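# Fasten lantern cord on peg, then remove box beneath

## Task

Fix the lantern's cord so that it stays put once released, and then clear the box out from beneath the lantern. At the end the lantern must still be hanging from the peg, no lower than its starting height. The lantern breaks easily: the task fails if at any moment it drops freely or ends up noticeably below its starting height. Nothing may fall off the table or be left resting off it.

## Robot and tools

Robot: two arms, left_arm and right_arm, each with a two-finger parallel gripper and a wrist camera. Cameras: cam_low, cam_left_wrist, cam_right_wrist, each 672x504 px.

Frame: every reported pose and every offset uses the scene frame. Its origin sits at table-top height halfway between the nominal arm bases; +x points out over the table, +z up, and left_arm lies toward +y (this is unrelated to left/right in images). Measured bases: left_arm at (+0.028, +0.269, 0) m, right_arm at (-0.026, -0.373, 0) m, each turned only slightly about z. The fingers point along the gripper's own +z and open along its y. end_effector_position is the pinch point between the pads, about 1 cm short of the fingertips.

execute_actions(actions, cameras): actions is a list of actions. Each action is a table of 1 to 15 rows; every row is one control step of 1/30 s, and a short table repeats its final row until 15 steps pass. A row is one flat list of 14 numbers, each in [-1, 1], covering both arms: left_arm dx, dy, dz, rx, ry, rz, opening, then right_arm in the same order. dx..rz are offsets, not poses: they are measured from that arm's Hand target as it was when the action began (never from the previous row), along scene axes, with rotation about the hand's position; rx, ry, rz form a single rotation vector. Scale: 1.0 equals 0.6 m or 180 degrees. Because each action restarts from the current Hand target, repeating an offset keeps moving the arm. Opening is absolute, not an offset: +1 fully open (0.094 m), -1 closed. Sending six zeros re-requests the current Hand target. cameras lists names, ["all"], or []; images come by default only when actions is empty.

move(target, speed, blend, opening_speed, grip_force, blocking, cameras): target is one 14-number row laid out as above, or a list of up to 15 such rows visited in turn. Every row is an offset from the same starting Hand targets, not from the preceding row; openings stay absolute. Paths are straight, end together, last at least 0.5 s and are cut at 10 s. speed is top path speed in m/s, 0.002 to 2.9, default 0.25 (turning up to twice that in rad/s); give one value or one per target. blend is a corner radius in m per target; 0 means stop at each. opening_speed sets finger speed on the -1..1 scale per second, minimum 0.2; use it to close gently on fragile things. grip_force is the per-pad force cap in newtons, 10 to 50, one value or one per arm; it persists, and low values close slowly. blocking=false returns after about 0.5 s while motion continues. The result adds a move: line naming how it ended (done, off_target, moving, held, fault) and limits (paced = command clipped, held = steps withheld). Paths do not avoid obstacles or the other arm.

wait(seconds 0 to 10) lets time pass with commands held. stop() brakes a current move. zoom_image(camera, region=[x0, y0, x1, y1]) enlarges part of the newest image of that camera, at most 504x504 px. read_manual gives only licence text. finished_scene(scene) ends the scene irreversibly; pass the current scene number (1 or 2).

Results: each arm's end_effector_position (m) and end_effector_quat_wxyz, Hand target (the commanded pose that next offsets start from), Tool commands, grip_measured (opening on the -1..1 scale; reads a little wide when empty and narrower than a squeezed part), Joint positions (last entry = finger opening in m), Joint torques (include arm weight; joints 1-3 wrap at ±28 N m), Joint velocities (omitted when all are at noise level). Hands often rest a few cm short of the Hand target due to friction and weight; waiting does not fix that, a new command does, or send the missing distance. Orientation commands are clipped to 40 degrees from the current hand attitude per step.

Cautions: the lantern is fragile, so never let it drop or sag below its starting height; keep its cord held or secured before removing the box. Close slowly on it. Avoid fast contact, hard presses, arm-to-arm contact (including a gripper closing on the other arm's fingers), strain on wrist camera cables, and routing a hand close to its own base. A blocked arm keeps pushing until commanded back past its hand. Holding loads, long reach or unreachable targets heat motors: MOTOR HOT at 75 °C, a fault that folds and disables the arm at 90 °C, collapse at 100 °C. Any arm stop costs. Objects may be nudged by outside disturbances; nothing may leave the table. Smooth, quick, low-effort motion is preferred.

Each tool is called after "Emit:" by a JSON object that holds its "fn" and its "kwargs", one argument or row to a line.

## Session

Emit:
{"fn": "execute_actions", "kwargs": {
  "actions": [],
  "cameras": ["all"]
}}

Scene clock: 0.00 s.
left_arm: end_effector_position=(+0.4211, +0.2442, +0.1063) grip_measured=+1.000 end_effector_quat_wxyz=(+0.615, +0.050, +0.787, -0.021) | right_arm: end_effector_position=(+0.3905, -0.4282, +0.1364) grip_measured=+1.000 end_effector_quat_wxyz=(+0.642, +0.084, +0.761, -0.042)
Joint positions: left_arm=[-0.001 1.569 0.306 1.017 0.056 0.042 0.094] | right_arm=[-0.087 1.587 0.41 1.004 0.072 0.056 0.094]
Joint velocities: within noise
Joint torques (N m): no reading
Heat: left arm: 32 °C; right arm: 36 °C.
Hand target: left_arm +0.4226, +0.2439, +0.1099; +0.618, +0.050, +0.784, -0.022 | right_arm +0.3930, -0.4285, +0.1464; +0.653, +0.083, +0.752, -0.043
Tool commands: left_gripper/opening=+1.0 right_gripper/opening=+1.0

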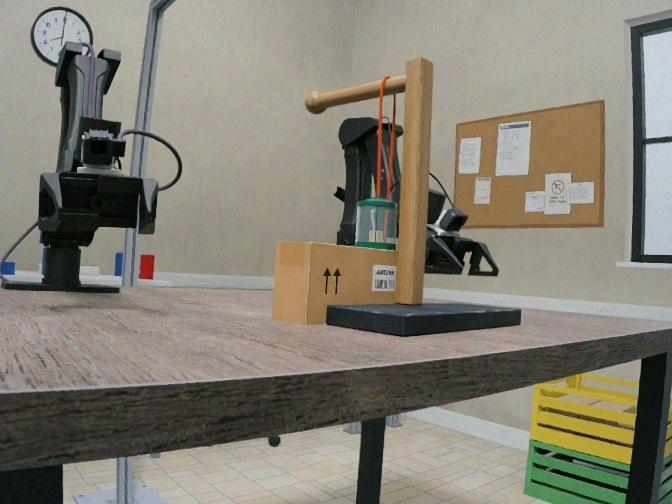

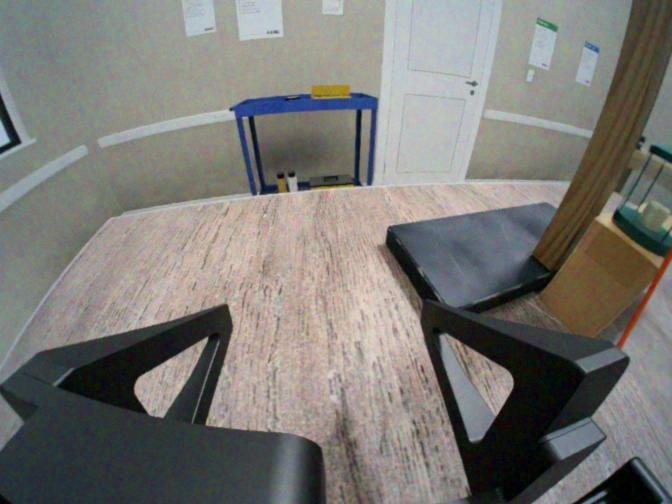

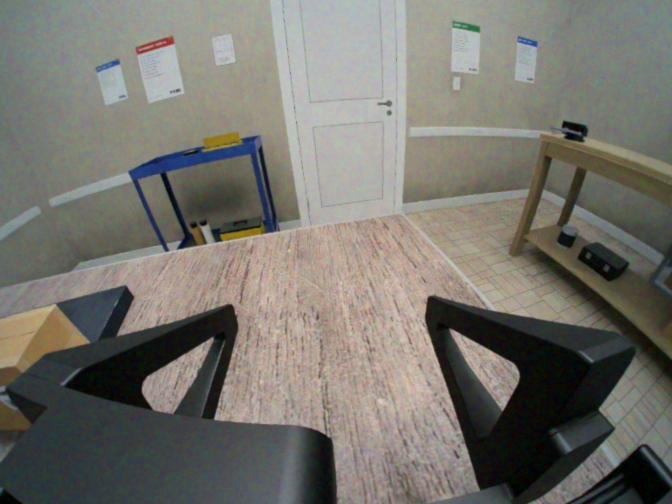

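Emit:
{"fn": "zoom_image", "kwargs": {
  "camera": "cam_low",
  "region": [260, 40, 540, 350]
}}

Emit:
{"fn": "zoom_image", "kwargs": {
  "camera": "cam_left_wrist",
  "region": [372, 0, 672, 360]
}}

Emit:
{"fn": "zoom_image", "kwargs": {
  "camera": "cam_low",
  "region": [300, 50, 450, 210]
}}

Scaled by 1.626 from the camera's 672x504 image, which has a finer 960x720 frame.

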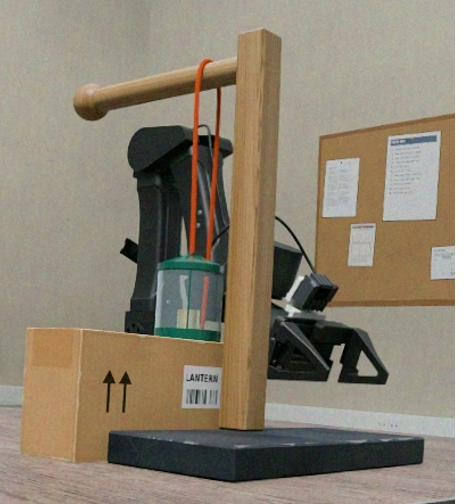

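Scaled by 1.400 from the camera's 672x504 image, which has a finer 960x720 frame.

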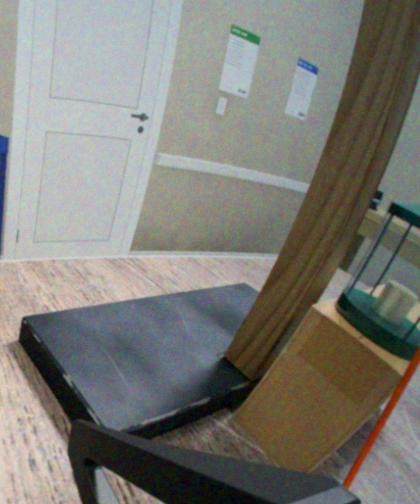

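Scaled by 3.150 from the camera's 672x504 image, which has a finer 960x720 frame.

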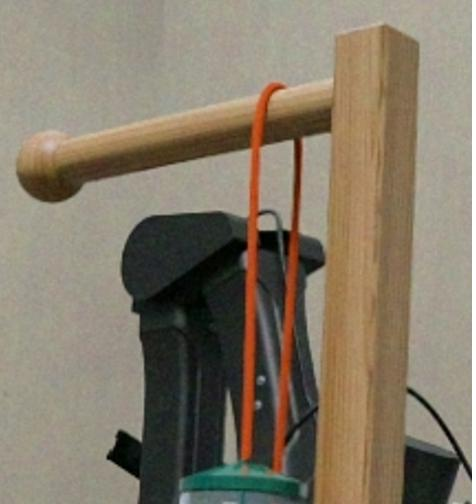

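Emit:
{"fn": "move", "kwargs": {
  "target": [-0.288, -0.073, 0.317, -0.024, -0.078, -0.194, 1.0, -0.288, 0.0475, 0.256, 0.013, -0.033, 0.25, 1.0],
  "cameras": ["all"],
  "speed": 0.3
}}

Scene clock: 95.17 s.
left_arm: end_effector_position=(+0.2535, +0.2022, +0.2889) grip_measured=+1.000 end_effector_quat_wxyz=(+0.670, +0.249, +0.659, -0.234) | right_arm: end_effector_position=(+0.2213, -0.3998, +0.2887) grip_measured=+1.000 end_effector_quat_wxyz=(+0.661, -0.175, +0.688, +0.243)
Joint positions: left_arm=[0.539 0.453 0.422 0.05 1.196 0.008 0.094] | right_arm=[-0.907 0.824 0.541 0.119 -1.522 -0.062 0.094]
Joint torques (N m): left_arm=[0.55 1.62 10.09 1.3 0.17 0.11] | right_arm=[-0.43 -0.5 10.44 0.71 -0.23 -0.11]
Heat: left arm: 39 °C; right arm: 37 °C.
Hand target: left_arm +0.2499, +0.2002, +0.3001; +0.674, +0.262, +0.652, -0.228 | right_arm +0.2202, -0.3999, +0.2999; +0.655, -0.195, +0.693, +0.230
Off the commanded pose: left_arm 0.012 m, 2 deg | right_arm 0.011 m, 3 deg.
move: off_target (left_arm, right_arm)

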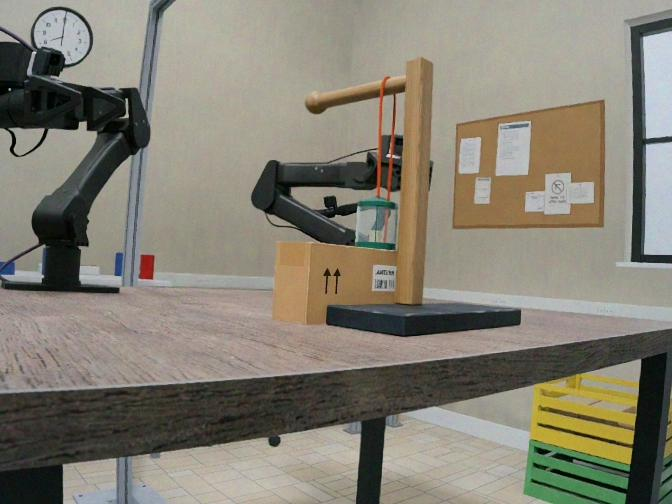

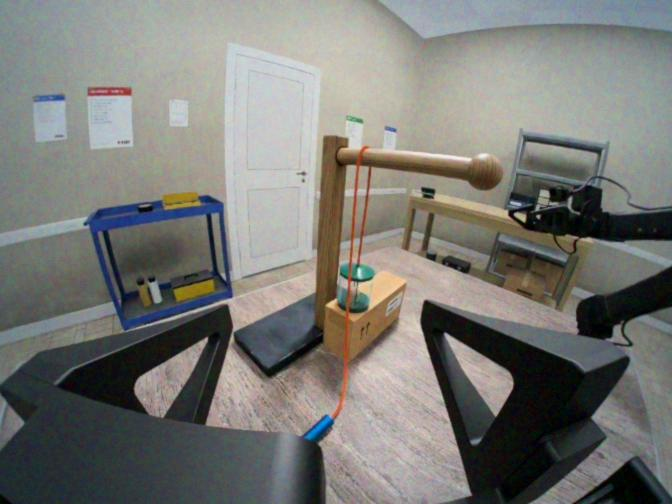

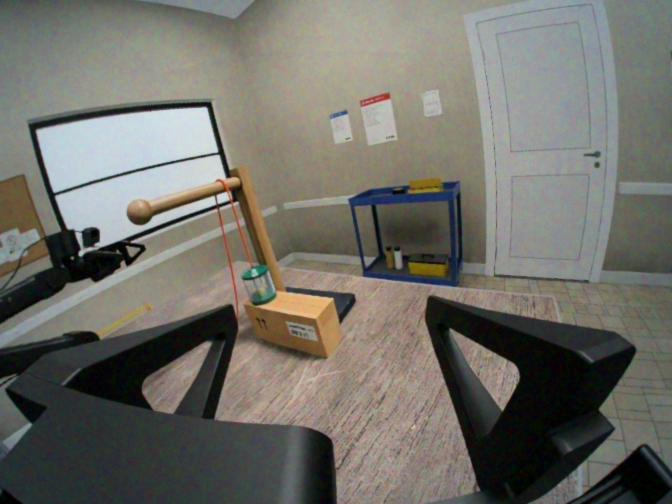

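Emit:
{"fn": "zoom_image", "kwargs": {
  "camera": "cam_left_wrist",
  "region": [220, 110, 520, 450]
}}

Emit:
{"fn": "zoom_image", "kwargs": {
  "camera": "cam_left_wrist",
  "region": [300, 130, 420, 260]
}}

Emit:
{"fn": "zoom_image", "kwargs": {
  "camera": "cam_right_wrist",
  "region": [120, 150, 370, 370]
}}

Scaled by 1.482 from the camera's 672x504 image, which has a finer 960x720 frame.

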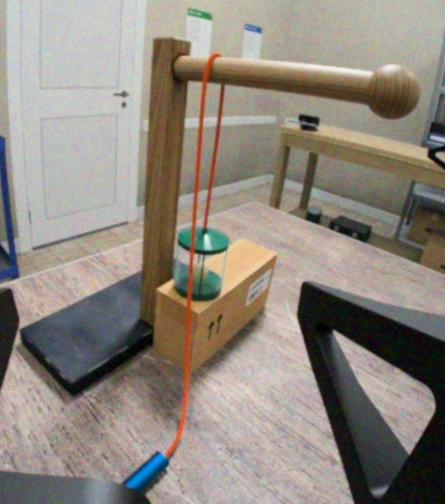

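Scaled by 3.877 from the camera's 672x504 image, which has a finer 960x720 frame.

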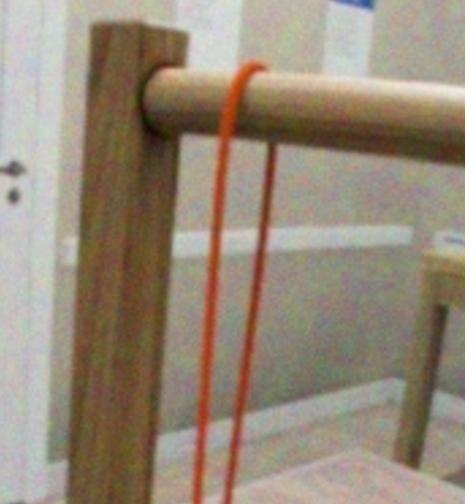

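Scaled by 2.016 from the camera's 672x504 image, which has a finer 960x720 frame.

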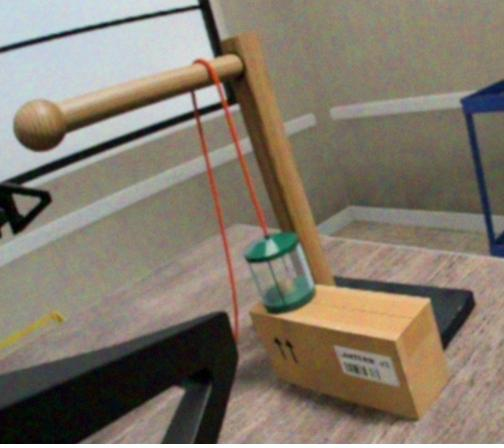

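Emit:
{"fn": "move", "kwargs": {
  "target": [-0.05, -0.30, 0.25, 0, 0, 0.0556, 1.0, 0.133, 0.25, 0.05, 0, 0, 0.083, 1.0],
  "cameras": ["all"],
  "speed": 0.3
}}

Scene clock: 715.17 s.
left_arm: end_effector_position=(+0.2194, +0.0164, +0.4379) grip_measured=+1.000 end_effector_quat_wxyz=(+0.685, +0.216, +0.675, -0.167) | right_arm: end_effector_position=(+0.2966, -0.2511, +0.3107) grip_measured=+1.000 end_effector_quat_wxyz=(+0.602, -0.275, +0.678, +0.321)
Joint positions: left_arm=[-1.306 0.94 1.14 -0.206 -0.796 0.066 0.094] | right_arm=[-0.067 1.041 0.743 0.175 -0.953 0.005 0.094]
Joint torques (N m): left_arm=[-0.39 -0.21 9.7 1.65 -0.11 0.04] | right_arm=[0.39 -2.17 10.96 1.36 -0.03 0.09]
Heat: left arm: 41 °C; right arm: 42 °C.
Hand target: left_arm +0.2198, +0.0202, +0.4502; +0.692, +0.204, +0.672, -0.169 | right_arm +0.3000, -0.2500, +0.3301; +0.619, -0.284, +0.662, +0.313
Off the commanded pose: left_arm 0.013 m, 2 deg | right_arm 0.020 m, 3 deg.
move: off_target (left_arm, right_arm)

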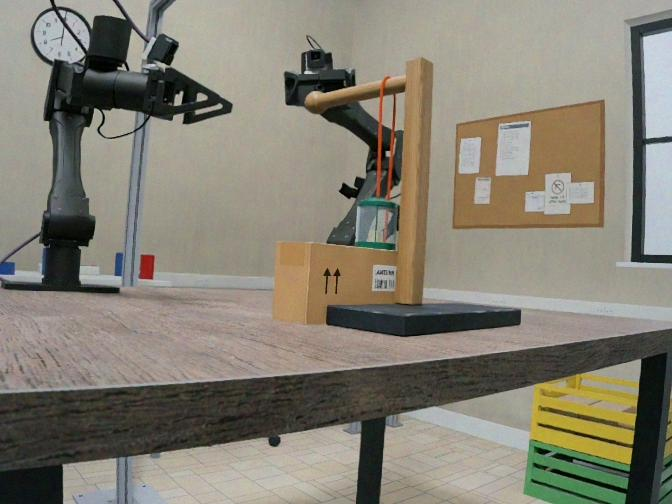

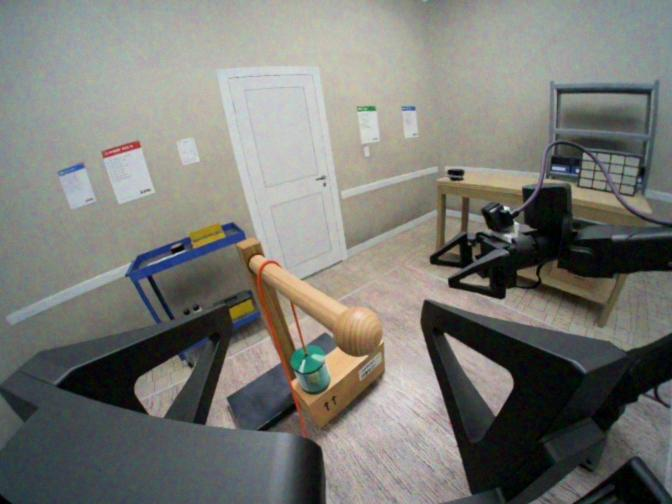

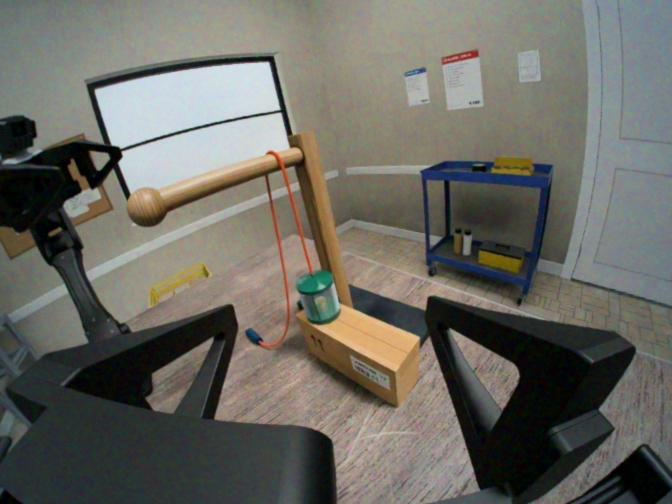

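Emit:
{"fn": "zoom_image", "kwargs": {
  "camera": "cam_left_wrist",
  "region": [200, 200, 450, 450]
}}

Emit:
{"fn": "zoom_image", "kwargs": {
  "camera": "cam_right_wrist",
  "region": [110, 110, 450, 420]
}}

Scaled by 2.016 from the camera's 672x504 image, which has a finer 960x720 frame.

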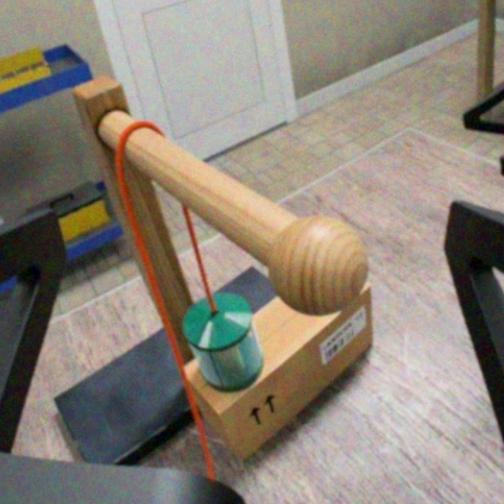

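Scaled by 1.482 from the camera's 672x504 image, which has a finer 960x720 frame.

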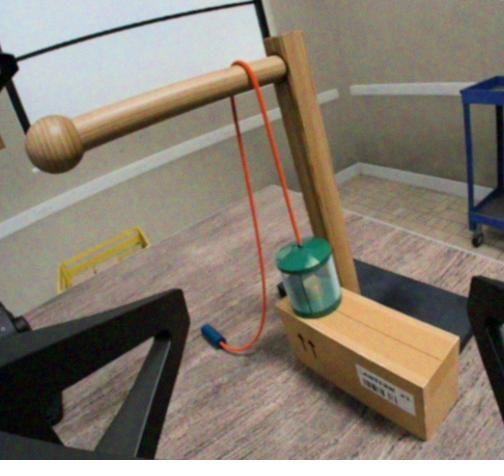

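Emit:
{"fn": "move", "kwargs": {
  "target": [0.1337, 0.2163, -0.3670, 0.0746, 0.334, 0.1626, 1.0, 0.132, 0.19, -0.05, 0, 0, 0.139, -0.04],
  "cameras": ["all"],
  "speed": 0.25
}}

Scene clock: 970.23 s.
left_arm: end_effector_position=(+0.3004, +0.1484, +0.2252) grip_measured=+1.000 end_effector_quat_wxyz=(+0.263, +0.000, +0.965, -0.001) | right_arm: end_effector_position=(+0.3768, -0.1395, +0.2857) grip_measured=-0.037 end_effector_quat_wxyz=(+0.521, -0.403, +0.606, +0.446)
Joint positions: left_arm=[-0.552 1.282 1.332 -1.165 -0.285 -0.526 0.094] | right_arm=[0.181 1.679 1.138 0.402 -1.125 -0.006 0.045]
Joint torques (N m): left_arm=[0.55 -2.28 9.21 0.8 -0.08 0.07] | right_arm=[0.34 -7.34 10.41 1.25 -0.2 -0.09]
Heat: left arm: 41 °C; right arm: 44 °C.
Hand target: left_arm +0.3000, +0.1500, +0.2299; +0.259, +0.000, +0.966, +0.000 | right_arm +0.3791, -0.1359, +0.3000; +0.537, -0.420, +0.585, +0.439
Off the commanded pose: left_arm 0.005 m, 0 deg | right_arm 0.015 m, 4 deg.
move: off_target (right_arm)

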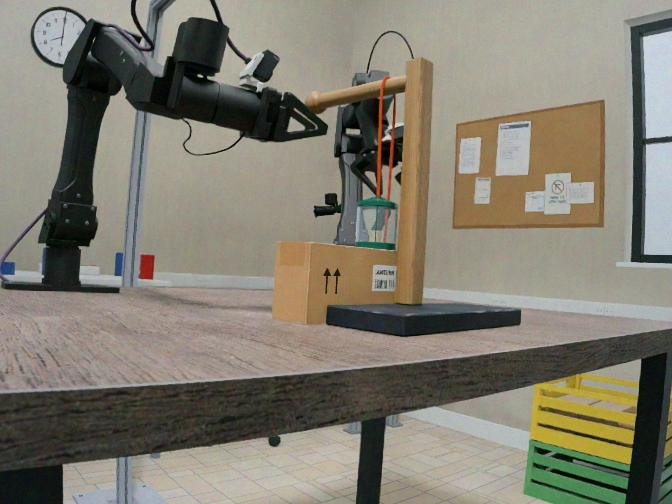

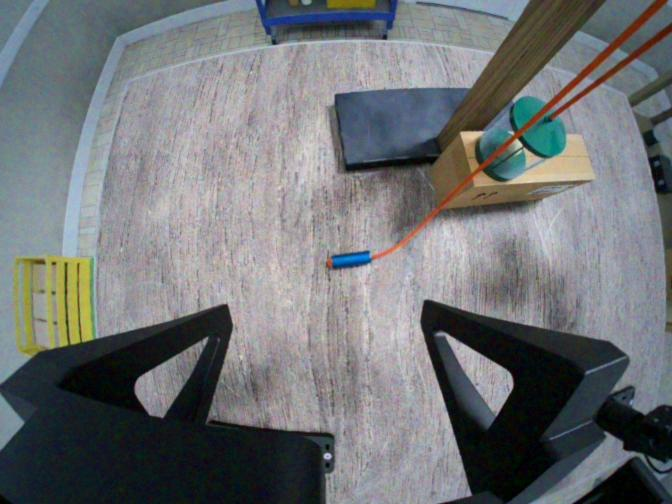

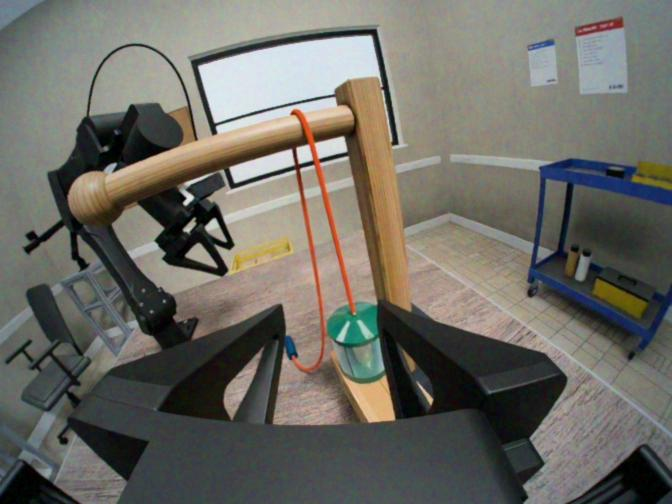

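Emit:
{"fn": "zoom_image", "kwargs": {
  "camera": "cam_right_wrist",
  "region": [240, 90, 440, 390]
}}

Emit:
{"fn": "zoom_image", "kwargs": {
  "camera": "cam_left_wrist",
  "region": [300, 90, 620, 320]
}}

Scaled by 1.680 from the camera's 672x504 image, which has a finer 960x720 frame.

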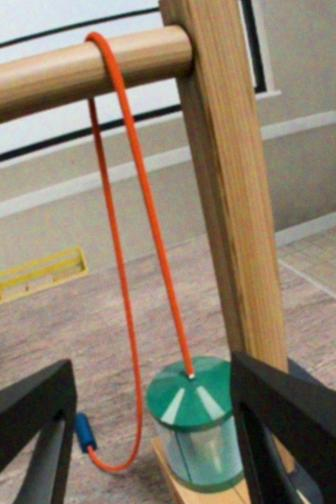

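Scaled by 1.575 from the camera's 672x504 image, which has a finer 960x720 frame.

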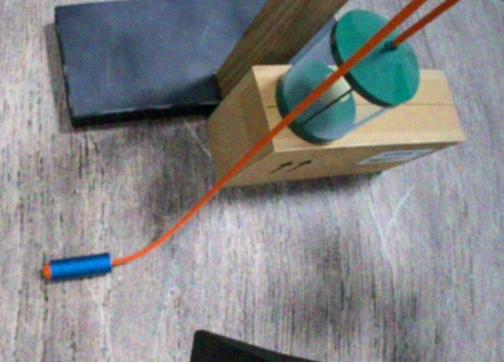

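Emit:
{"fn": "move", "kwargs": {
  "target": [0.0817, 0.0133, -0.235, -0.0181, -0.0236, -0.4163, 0.064, 0.0295, 0.104, -0.0395, 0.0321, -0.0494, 0, -0.2],
  "cameras": ["all"],
  "speed": 0.2
}}

Scene clock: 1217.50 s.
left_arm: end_effector_position=(+0.3485, +0.1597, +0.0861) grip_measured=+0.065 end_effector_quat_wxyz=(+0.240, +0.583, +0.758, -0.167) | right_arm: end_effector_position=(+0.3928, -0.0765, +0.2677) grip_measured=-0.197 end_effector_quat_wxyz=(+0.591, -0.427, +0.527, +0.436)
Joint positions: left_arm=[-0.01 1.625 1.07 -0.783 0.551 1.195 0.05] | right_arm=[0.329 1.898 1.138 0.904 -0.997 0.076 0.038]
Joint torques (N m): left_arm=[0.62 -4.04 8.84 0.37 0.51 0.08] | right_arm=[0.38 -8.57 8.96 1.26 0.14 0.17]
Heat: left arm: 41 °C; right arm: 42 °C.
Hand target: left_arm +0.3490, +0.1579, +0.0889; +0.239, +0.581, +0.757, -0.183 | right_arm +0.3969, -0.0735, +0.2761; +0.601, -0.426, +0.518, +0.435
Off the commanded pose: left_arm 0.003 m, 2 deg | right_arm 0.010 m, 2 deg.
move: done

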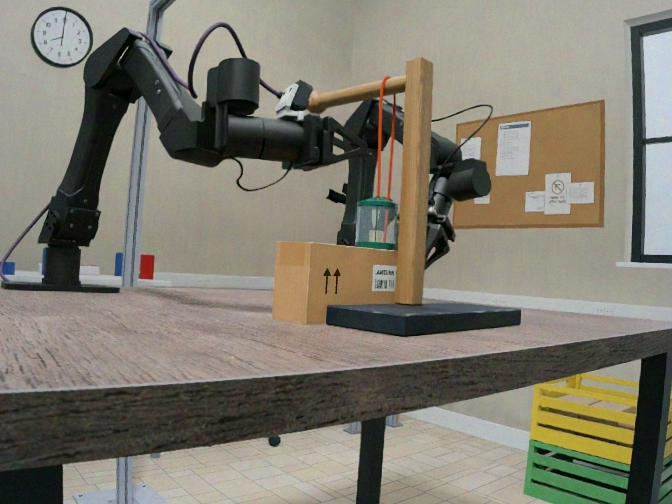

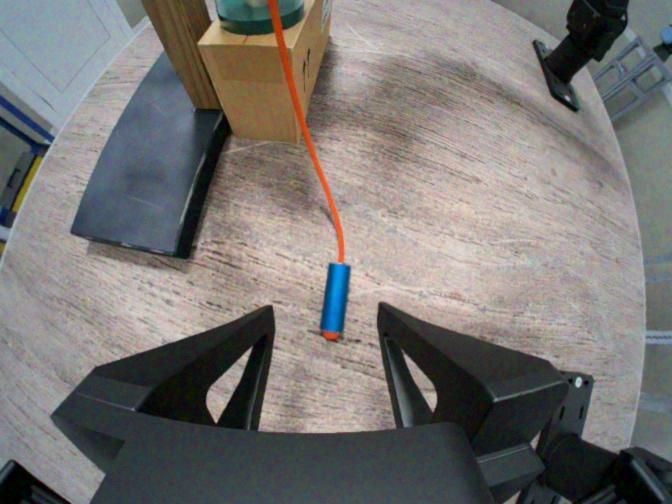

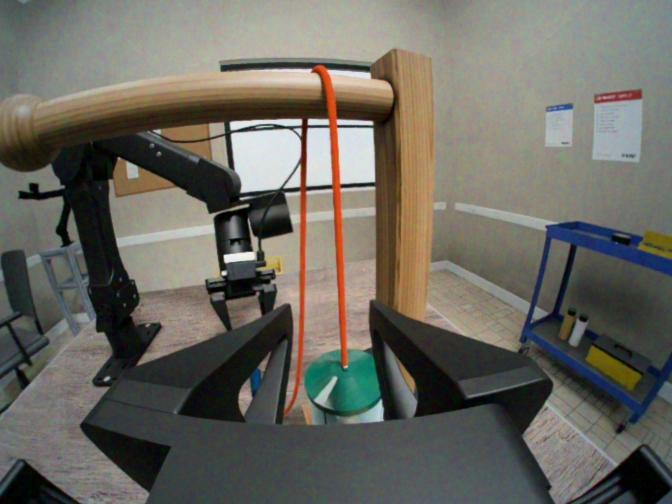

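Emit:
{"fn": "move", "kwargs": {
  "target": [-0.01, -0.0132, -0.0685, 0, 0, 0, 0.064, 0.0317, 0.07, 0, 0, 0, 0, -0.2],
  "cameras": ["all"],
  "speed": 0.12
}}

Emit:
{"fn": "zoom_image", "kwargs": {
  "camera": "cam_right_wrist",
  "region": [240, 30, 440, 430]
}}

Scene clock: 1316.00 s.
left_arm: end_effector_position=(+0.3503, +0.1553, +0.0535) grip_measured=+0.065 end_effector_quat_wxyz=(+0.248, +0.583, +0.756, -0.164) | right_arm: end_effector_position=(+0.4091, -0.0336, +0.2702) grip_measured=-0.197 end_effector_quat_wxyz=(+0.593, -0.426, +0.523, +0.441)
Joint positions: left_arm=[-0.023 1.668 0.97 -0.616 0.552 1.178 0.05] | right_arm=[0.413 2.004 1.29 0.864 -0.92 0.075 0.038]
Joint torques (N m): left_arm=[-0.64 -4.4 5.67 0.6 0.45 -0.08] | right_arm=[0.03 -9.51 9.96 1.02 0.15 -0.04]
Heat: left arm: 43 °C; right arm: 41 °C.
Hand target: left_arm +0.3429, +0.1501, +0.0477; +0.239, +0.580, +0.757, -0.183 | right_arm +0.4159, -0.0316, +0.2763; +0.601, -0.426, +0.518, +0.434
Off the commanded pose: left_arm 0.011 m, 2 deg | right_arm 0.009 m, 1 deg.
move: off_target (left_arm)

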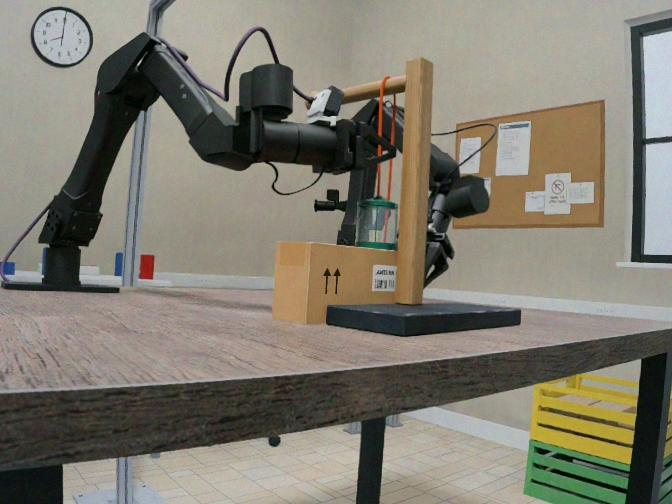

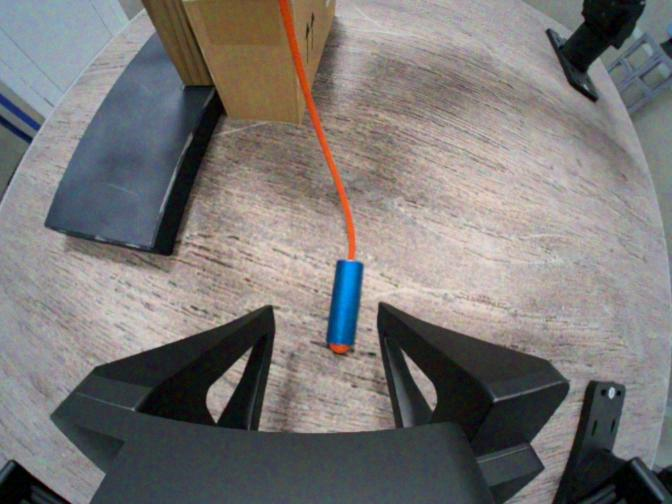

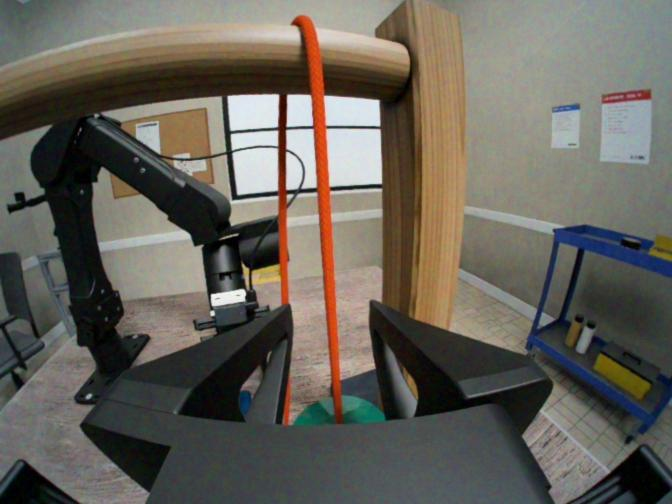

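Scaled by 1.260 from the camera's 672x504 image, which has a finer 960x720 frame.

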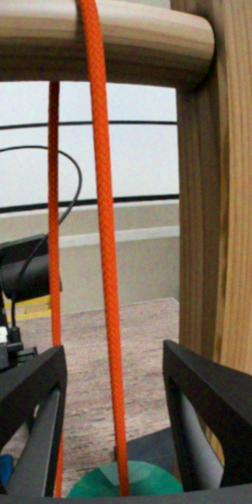

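Emit:
{"fn": "move", "kwargs": {
  "target": [-0.0008, -0.0435, -0.0578, 0, 0, 0, 0.064, -0.005, -0.0195, 0, 0, 0, 0, -0.2],
  "cameras": ["cam_left_wrist", "cam_right_wrist"],
  "speed": 0.1
}}

Emit:
{"fn": "zoom_image", "kwargs": {
  "camera": "cam_left_wrist",
  "region": [230, 200, 430, 400]
}}

Emit:
{"fn": "zoom_image", "kwargs": {
  "camera": "cam_right_wrist",
  "region": [260, 250, 420, 430]
}}

Scene clock: 1374.10 s.
left_arm: end_effector_position=(+0.3502, +0.1248, +0.0217) grip_measured=+0.065 end_effector_quat_wxyz=(+0.254, +0.583, +0.752, -0.173) | right_arm: end_effector_position=(+0.4138, -0.0410, +0.2700) grip_measured=-0.197 end_effector_quat_wxyz=(+0.595, -0.424, +0.525, +0.437)
Joint positions: left_arm=[-0.115 1.739 0.892 -0.409 0.548 1.076 0.05] | right_arm=[0.395 2.004 1.29 0.864 -0.927 0.075 0.038]
Joint torques (N m): left_arm=[-0.53 -4.62 5.24 0.74 0.29 -0.07] | right_arm=[-0.34 -11.28 6.97 1.17 0 0.01]
Heat: left arm: 40 °C; right arm: 41 °C.
Hand target: left_arm +0.3424, +0.1239, +0.0131; +0.239, +0.581, +0.757, -0.183 | right_arm +0.4129, -0.0432, +0.2763; +0.601, -0.426, +0.518, +0.434
Off the commanded pose: left_arm 0.012 m, 2 deg | right_arm 0.007 m, 1 deg.
move: off_target (left_arm)
Images, in order (width x height): cam_left_wrist 672x504, cam_right_wrist 672x504.

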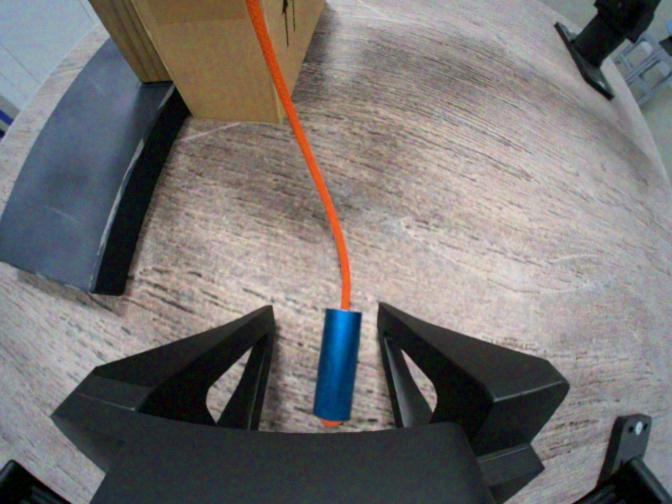

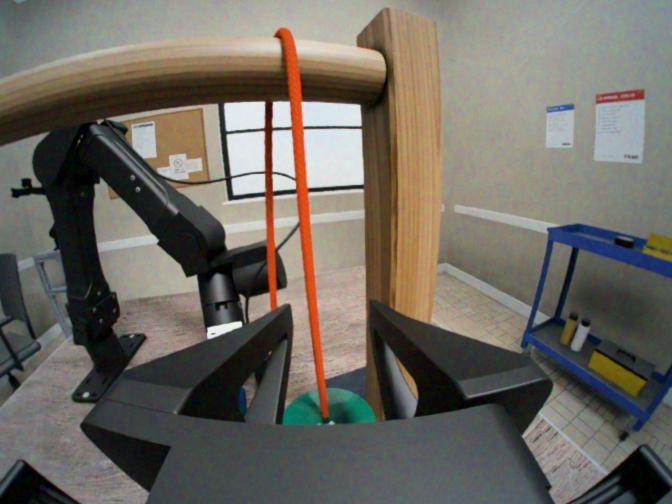

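Scaled by 2.520 from the camera's 672x504 image, which has a finer 960x720 frame.

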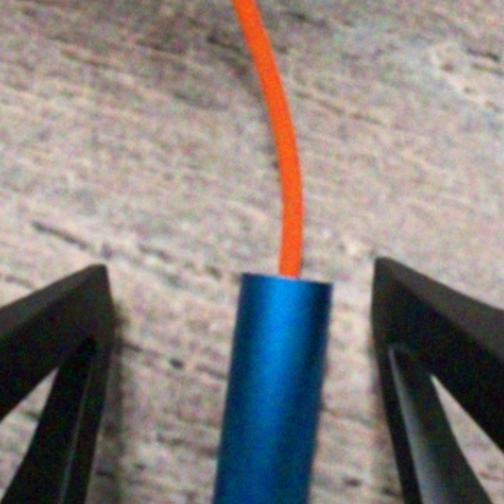

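Scaled by 2.800 from the camera's 672x504 image, which has a finer 960x720 frame.

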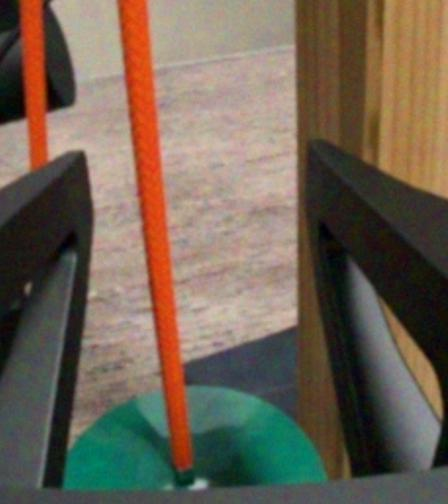

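Emit:
{"fn": "move", "kwargs": {
  "target": [
    [0, 0.012, -0.005, 0, 0, 0, 0.064, -0.0083, 0, 0, 0, 0, 0, -0.2],
    [0, 0.012, -0.005, 0, 0, 0, -1, -0.0083, 0, 0, 0, 0, 0, -1]
  ],
  "cameras": ["cam_left_wrist", "cam_right_wrist"],
  "speed": 0.06,
  "grip_force": 40
}}

Emit:
{"fn": "zoom_image", "kwargs": {
  "camera": "cam_left_wrist",
  "region": [230, 200, 430, 450]
}}

Emit:
{"fn": "zoom_image", "kwargs": {
  "camera": "cam_right_wrist",
  "region": [240, 30, 420, 430]
}}

Scene clock: 1414.90 s.
left_arm: end_effector_position=(+0.3521, +0.1289, +0.0217) grip_measured=-0.645 end_effector_quat_wxyz=(+0.256, +0.584, +0.752, -0.169) | right_arm: end_effector_position=(+0.4125, -0.0415, +0.2639) grip_measured=-0.921 end_effector_quat_wxyz=(+0.590, -0.422, +0.531, +0.439)
Joint positions: left_arm=[-0.103 1.739 0.892 -0.409 0.548 1.09 0.017] | right_arm=[0.395 2.004 1.275 0.864 -0.927 0.075 0.004]
Joint torques (N m): left_arm=[0.53 -4.23 4.77 0.68 0.36 0.1] | right_arm=[0.01 -12.53 6.32 1.23 0.04 0]
Heat: left arm: 39 °C; right arm: 40 °C.
Hand target: left_arm +0.3425, +0.1313, +0.0100; +0.239, +0.580, +0.757, -0.183 | right_arm +0.4079, -0.0432, +0.2763; +0.601, -0.426, +0.518, +0.434
Off the commanded pose: left_arm 0.015 m, 3 deg | right_arm 0.013 m, 2 deg.
grip_force (N): 40, 40
move: off_target (left_arm, right_arm); target 2's new opening was sent with left_arm's hand 0.015 m and 3 deg from that target
Images, in order (width x height): cam_left_wrist 672x504, cam_right_wrist 672x504.

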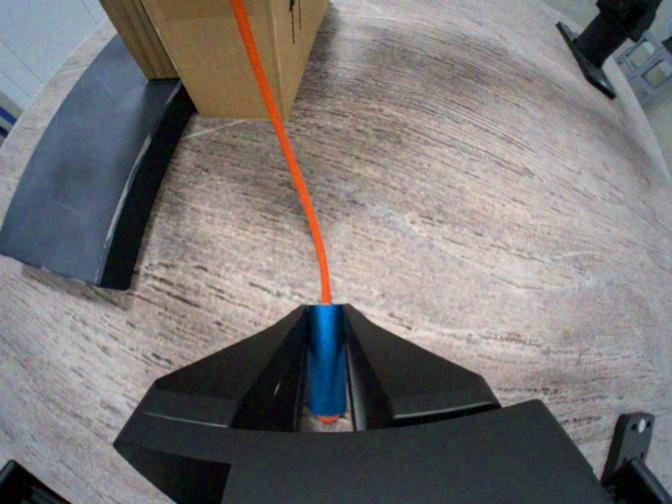

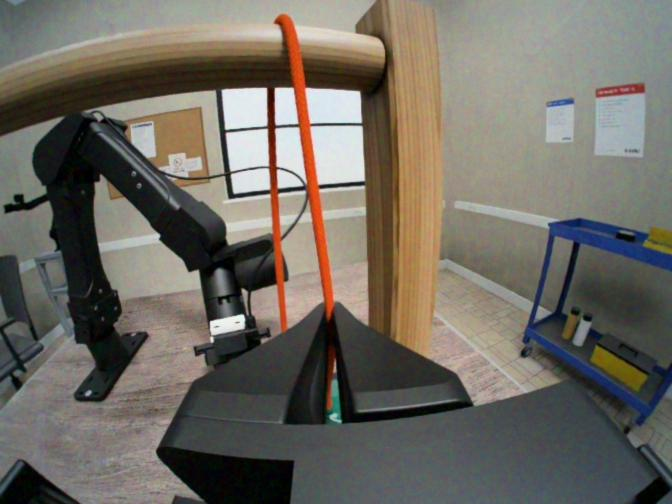

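Scaled by 2.016 from the camera's 672x504 image, which has a finer 960x720 frame.

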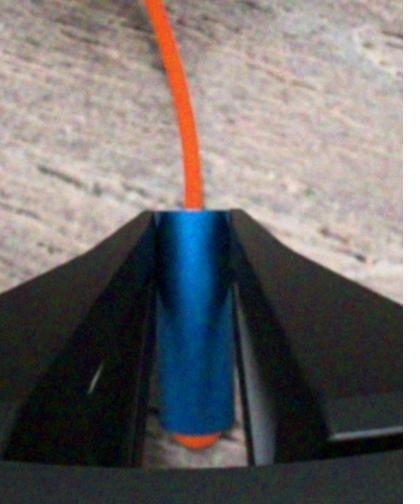

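Scaled by 1.260 from the camera's 672x504 image, which has a finer 960x720 frame.

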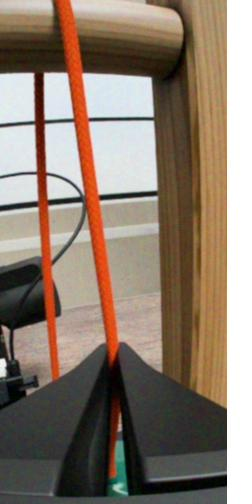

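Emit:
{"fn": "move", "kwargs": {
  "target": [-0.1208, -0.1355, 0.35, -0.248, -0.1906, 0.2297, -1, 0, 0, 0.0583, 0, 0, 0, -1],
  "cameras": ["all"],
  "speed": 0.1
}}

Scene clock: 1501.63 s.
left_arm: end_effector_position=(+0.2703, +0.0487, +0.2207) grip_measured=-0.645 end_effector_quat_wxyz=(+0.680, +0.190, +0.684, -0.183) | right_arm: end_effector_position=(+0.4119, -0.0417, +0.2644) grip_measured=-0.922 end_effector_quat_wxyz=(+0.567, -0.415, +0.555, +0.445)
Joint positions: left_arm=[-0.943 0.89 0.238 0.643 -0.449 0.005 0.017] | right_arm=[0.395 1.975 1.291 0.749 -0.927 0.075 0.004]
Joint torques (N m): left_arm=[-0.62 -0.36 6.89 1.99 -0.15 -0.05] | right_arm=[0.01 -15.06 10.61 1.19 0 0]
Heat: left arm: 38 °C; right arm: 39 °C.
Hand target: left_arm +0.2700, +0.0499, +0.2202; +0.683, +0.183, +0.683, -0.183 | right_arm +0.4079, -0.0432, +0.3112; +0.601, -0.426, +0.518, +0.434
Off the commanded pose: left_arm 0.001 m, 1 deg | right_arm 0.047 m, 6 deg.
grip_force (N): 40, 40
move: off_target (right_arm)

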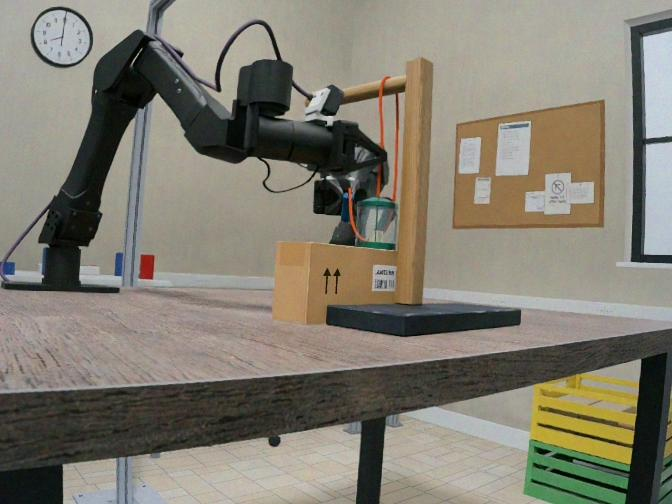

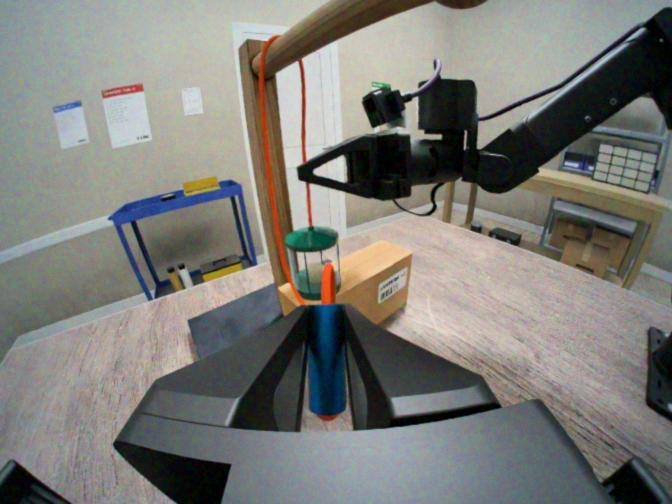

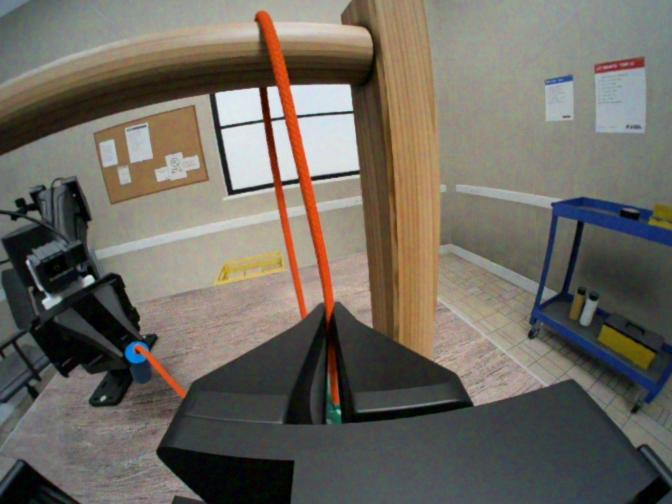

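Emit:
{"fn": "zoom_image", "kwargs": {
  "camera": "cam_low",
  "region": [260, 60, 460, 340]
}}

Emit:
{"fn": "zoom_image", "kwargs": {
  "camera": "cam_left_wrist",
  "region": [220, 20, 450, 320]
}}

Scaled by 1.800 from the camera's 672x504 image, which has a finer 960x720 frame.

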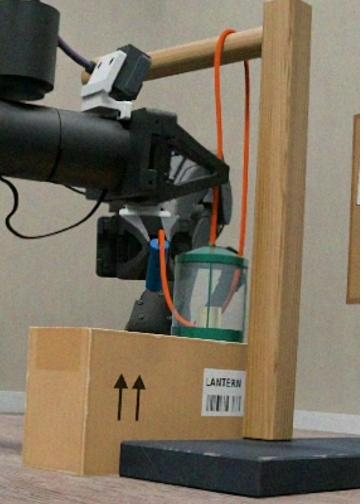

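Scaled by 1.680 from the camera's 672x504 image, which has a finer 960x720 frame.

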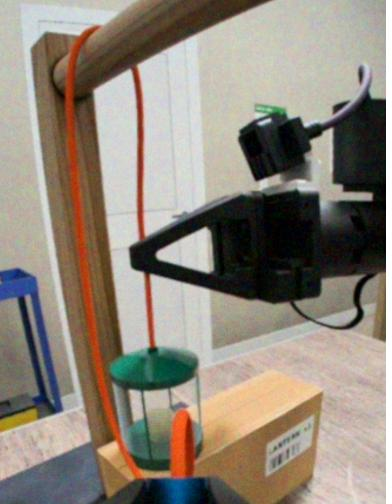

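Emit:
{"fn": "wait", "kwargs": {
  "seconds": 0.5,
  "cameras": ["cam_right_wrist"]
}}

Scene clock: 1554.60 s.
left_arm: end_effector_position=(+0.2703, +0.0488, +0.2207) grip_measured=-0.645 end_effector_quat_wxyz=(+0.680, +0.190, +0.684, -0.183) | right_arm: end_effector_position=(+0.4119, -0.0417, +0.2644) grip_measured=-0.922 end_effector_quat_wxyz=(+0.567, -0.415, +0.555, +0.445)
Joint positions: left_arm=[-0.943 0.89 0.238 0.643 -0.449 0.005 0.017] | right_arm=[0.395 1.975 1.291 0.749 -0.927 0.075 0.004]
Joint torques (N m): left_arm=[-0.65 -0.29 6.91 1.99 -0.12 -0.05] | right_arm=[0.02 -15.06 10.61 1.19 0 0.01]
Heat: left arm: 39 °C; right arm: 40 °C.
Hand target: left_arm +0.2700, +0.0499, +0.2202; +0.683, +0.184, +0.683, -0.183 | right_arm +0.4079, -0.0432, +0.3112; +0.601, -0.426, +0.518, +0.434
Tool commands: left_gripper/opening=-1.0 right_gripper/opening=-1.0
Off the commanded pose: left_arm 0.001 m, 1 deg | right_arm 0.047 m, 6 deg.
grip_force (N): 40, 40
wait: 0.50 s; at rest from the start
Images, in order (width x height): cam_right_wrist 672x504.

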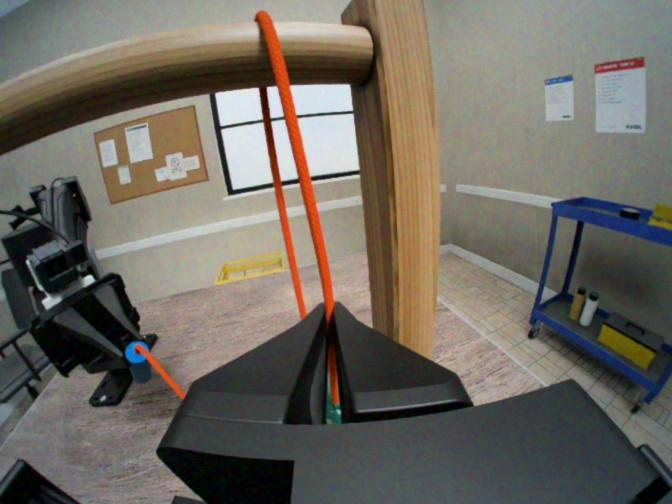

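Emit:
{"fn": "move", "kwargs": {
  "target": [0, 0, 0, 0, 0, 0, -1, 0, 0, 0.025, 0, 0, 0, -1],
  "cameras": ["cam_low"],
  "speed": 0.03
}}

Emit:
{"fn": "zoom_image", "kwargs": {
  "camera": "cam_low",
  "region": [260, 60, 460, 340]
}}

Scene clock: 1569.23 s.
left_arm: end_effector_position=(+0.2704, +0.0488, +0.2208) grip_measured=-0.645 end_effector_quat_wxyz=(+0.680, +0.190, +0.684, -0.183) | right_arm: end_effector_position=(+0.4128, -0.0414, +0.2662) grip_measured=-0.922 end_effector_quat_wxyz=(+0.553, -0.411, +0.569, +0.449)
Joint positions: left_arm=[-0.943 0.89 0.238 0.644 -0.45 0.005 0.017] | right_arm=[0.395 1.963 1.313 0.673 -0.927 0.075 0.004]
Joint torques (N m): left_arm=[-0.64 -0.28 6.91 1.97 -0.12 -0.04] | right_arm=[0.01 -15.9 11.43 1.41 -0.01 0]
Heat: left arm: 40 °C; right arm: 40 °C.
Hand target: left_arm +0.2700, +0.0500, +0.2203; +0.683, +0.183, +0.683, -0.183 | right_arm +0.4079, -0.0432, +0.3261; +0.601, -0.426, +0.519, +0.434
Off the commanded pose: left_arm 0.001 m, 1 deg | right_arm 0.060 m, 8 deg.
grip_force (N): 40, 40
move: off_target (right_arm)
Images, in order (width x height): cam_low 672x504.

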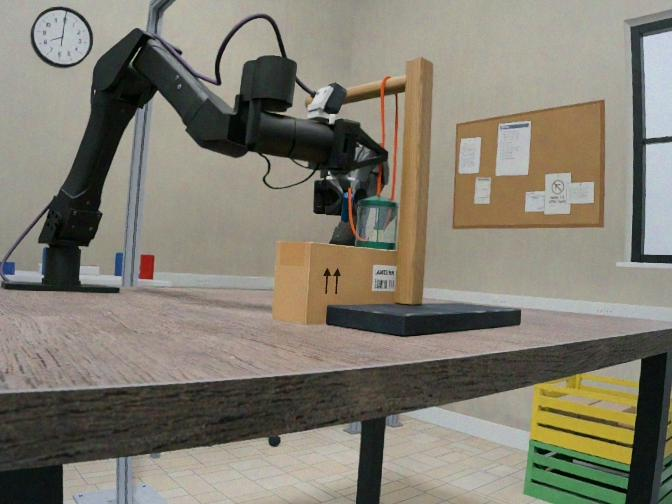

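Scaled by 1.800 from the camera's 672x504 image, which has a finer 960x720 frame.

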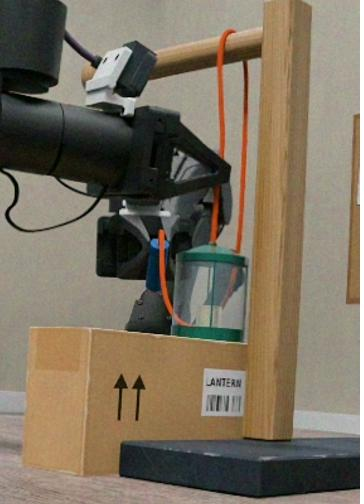

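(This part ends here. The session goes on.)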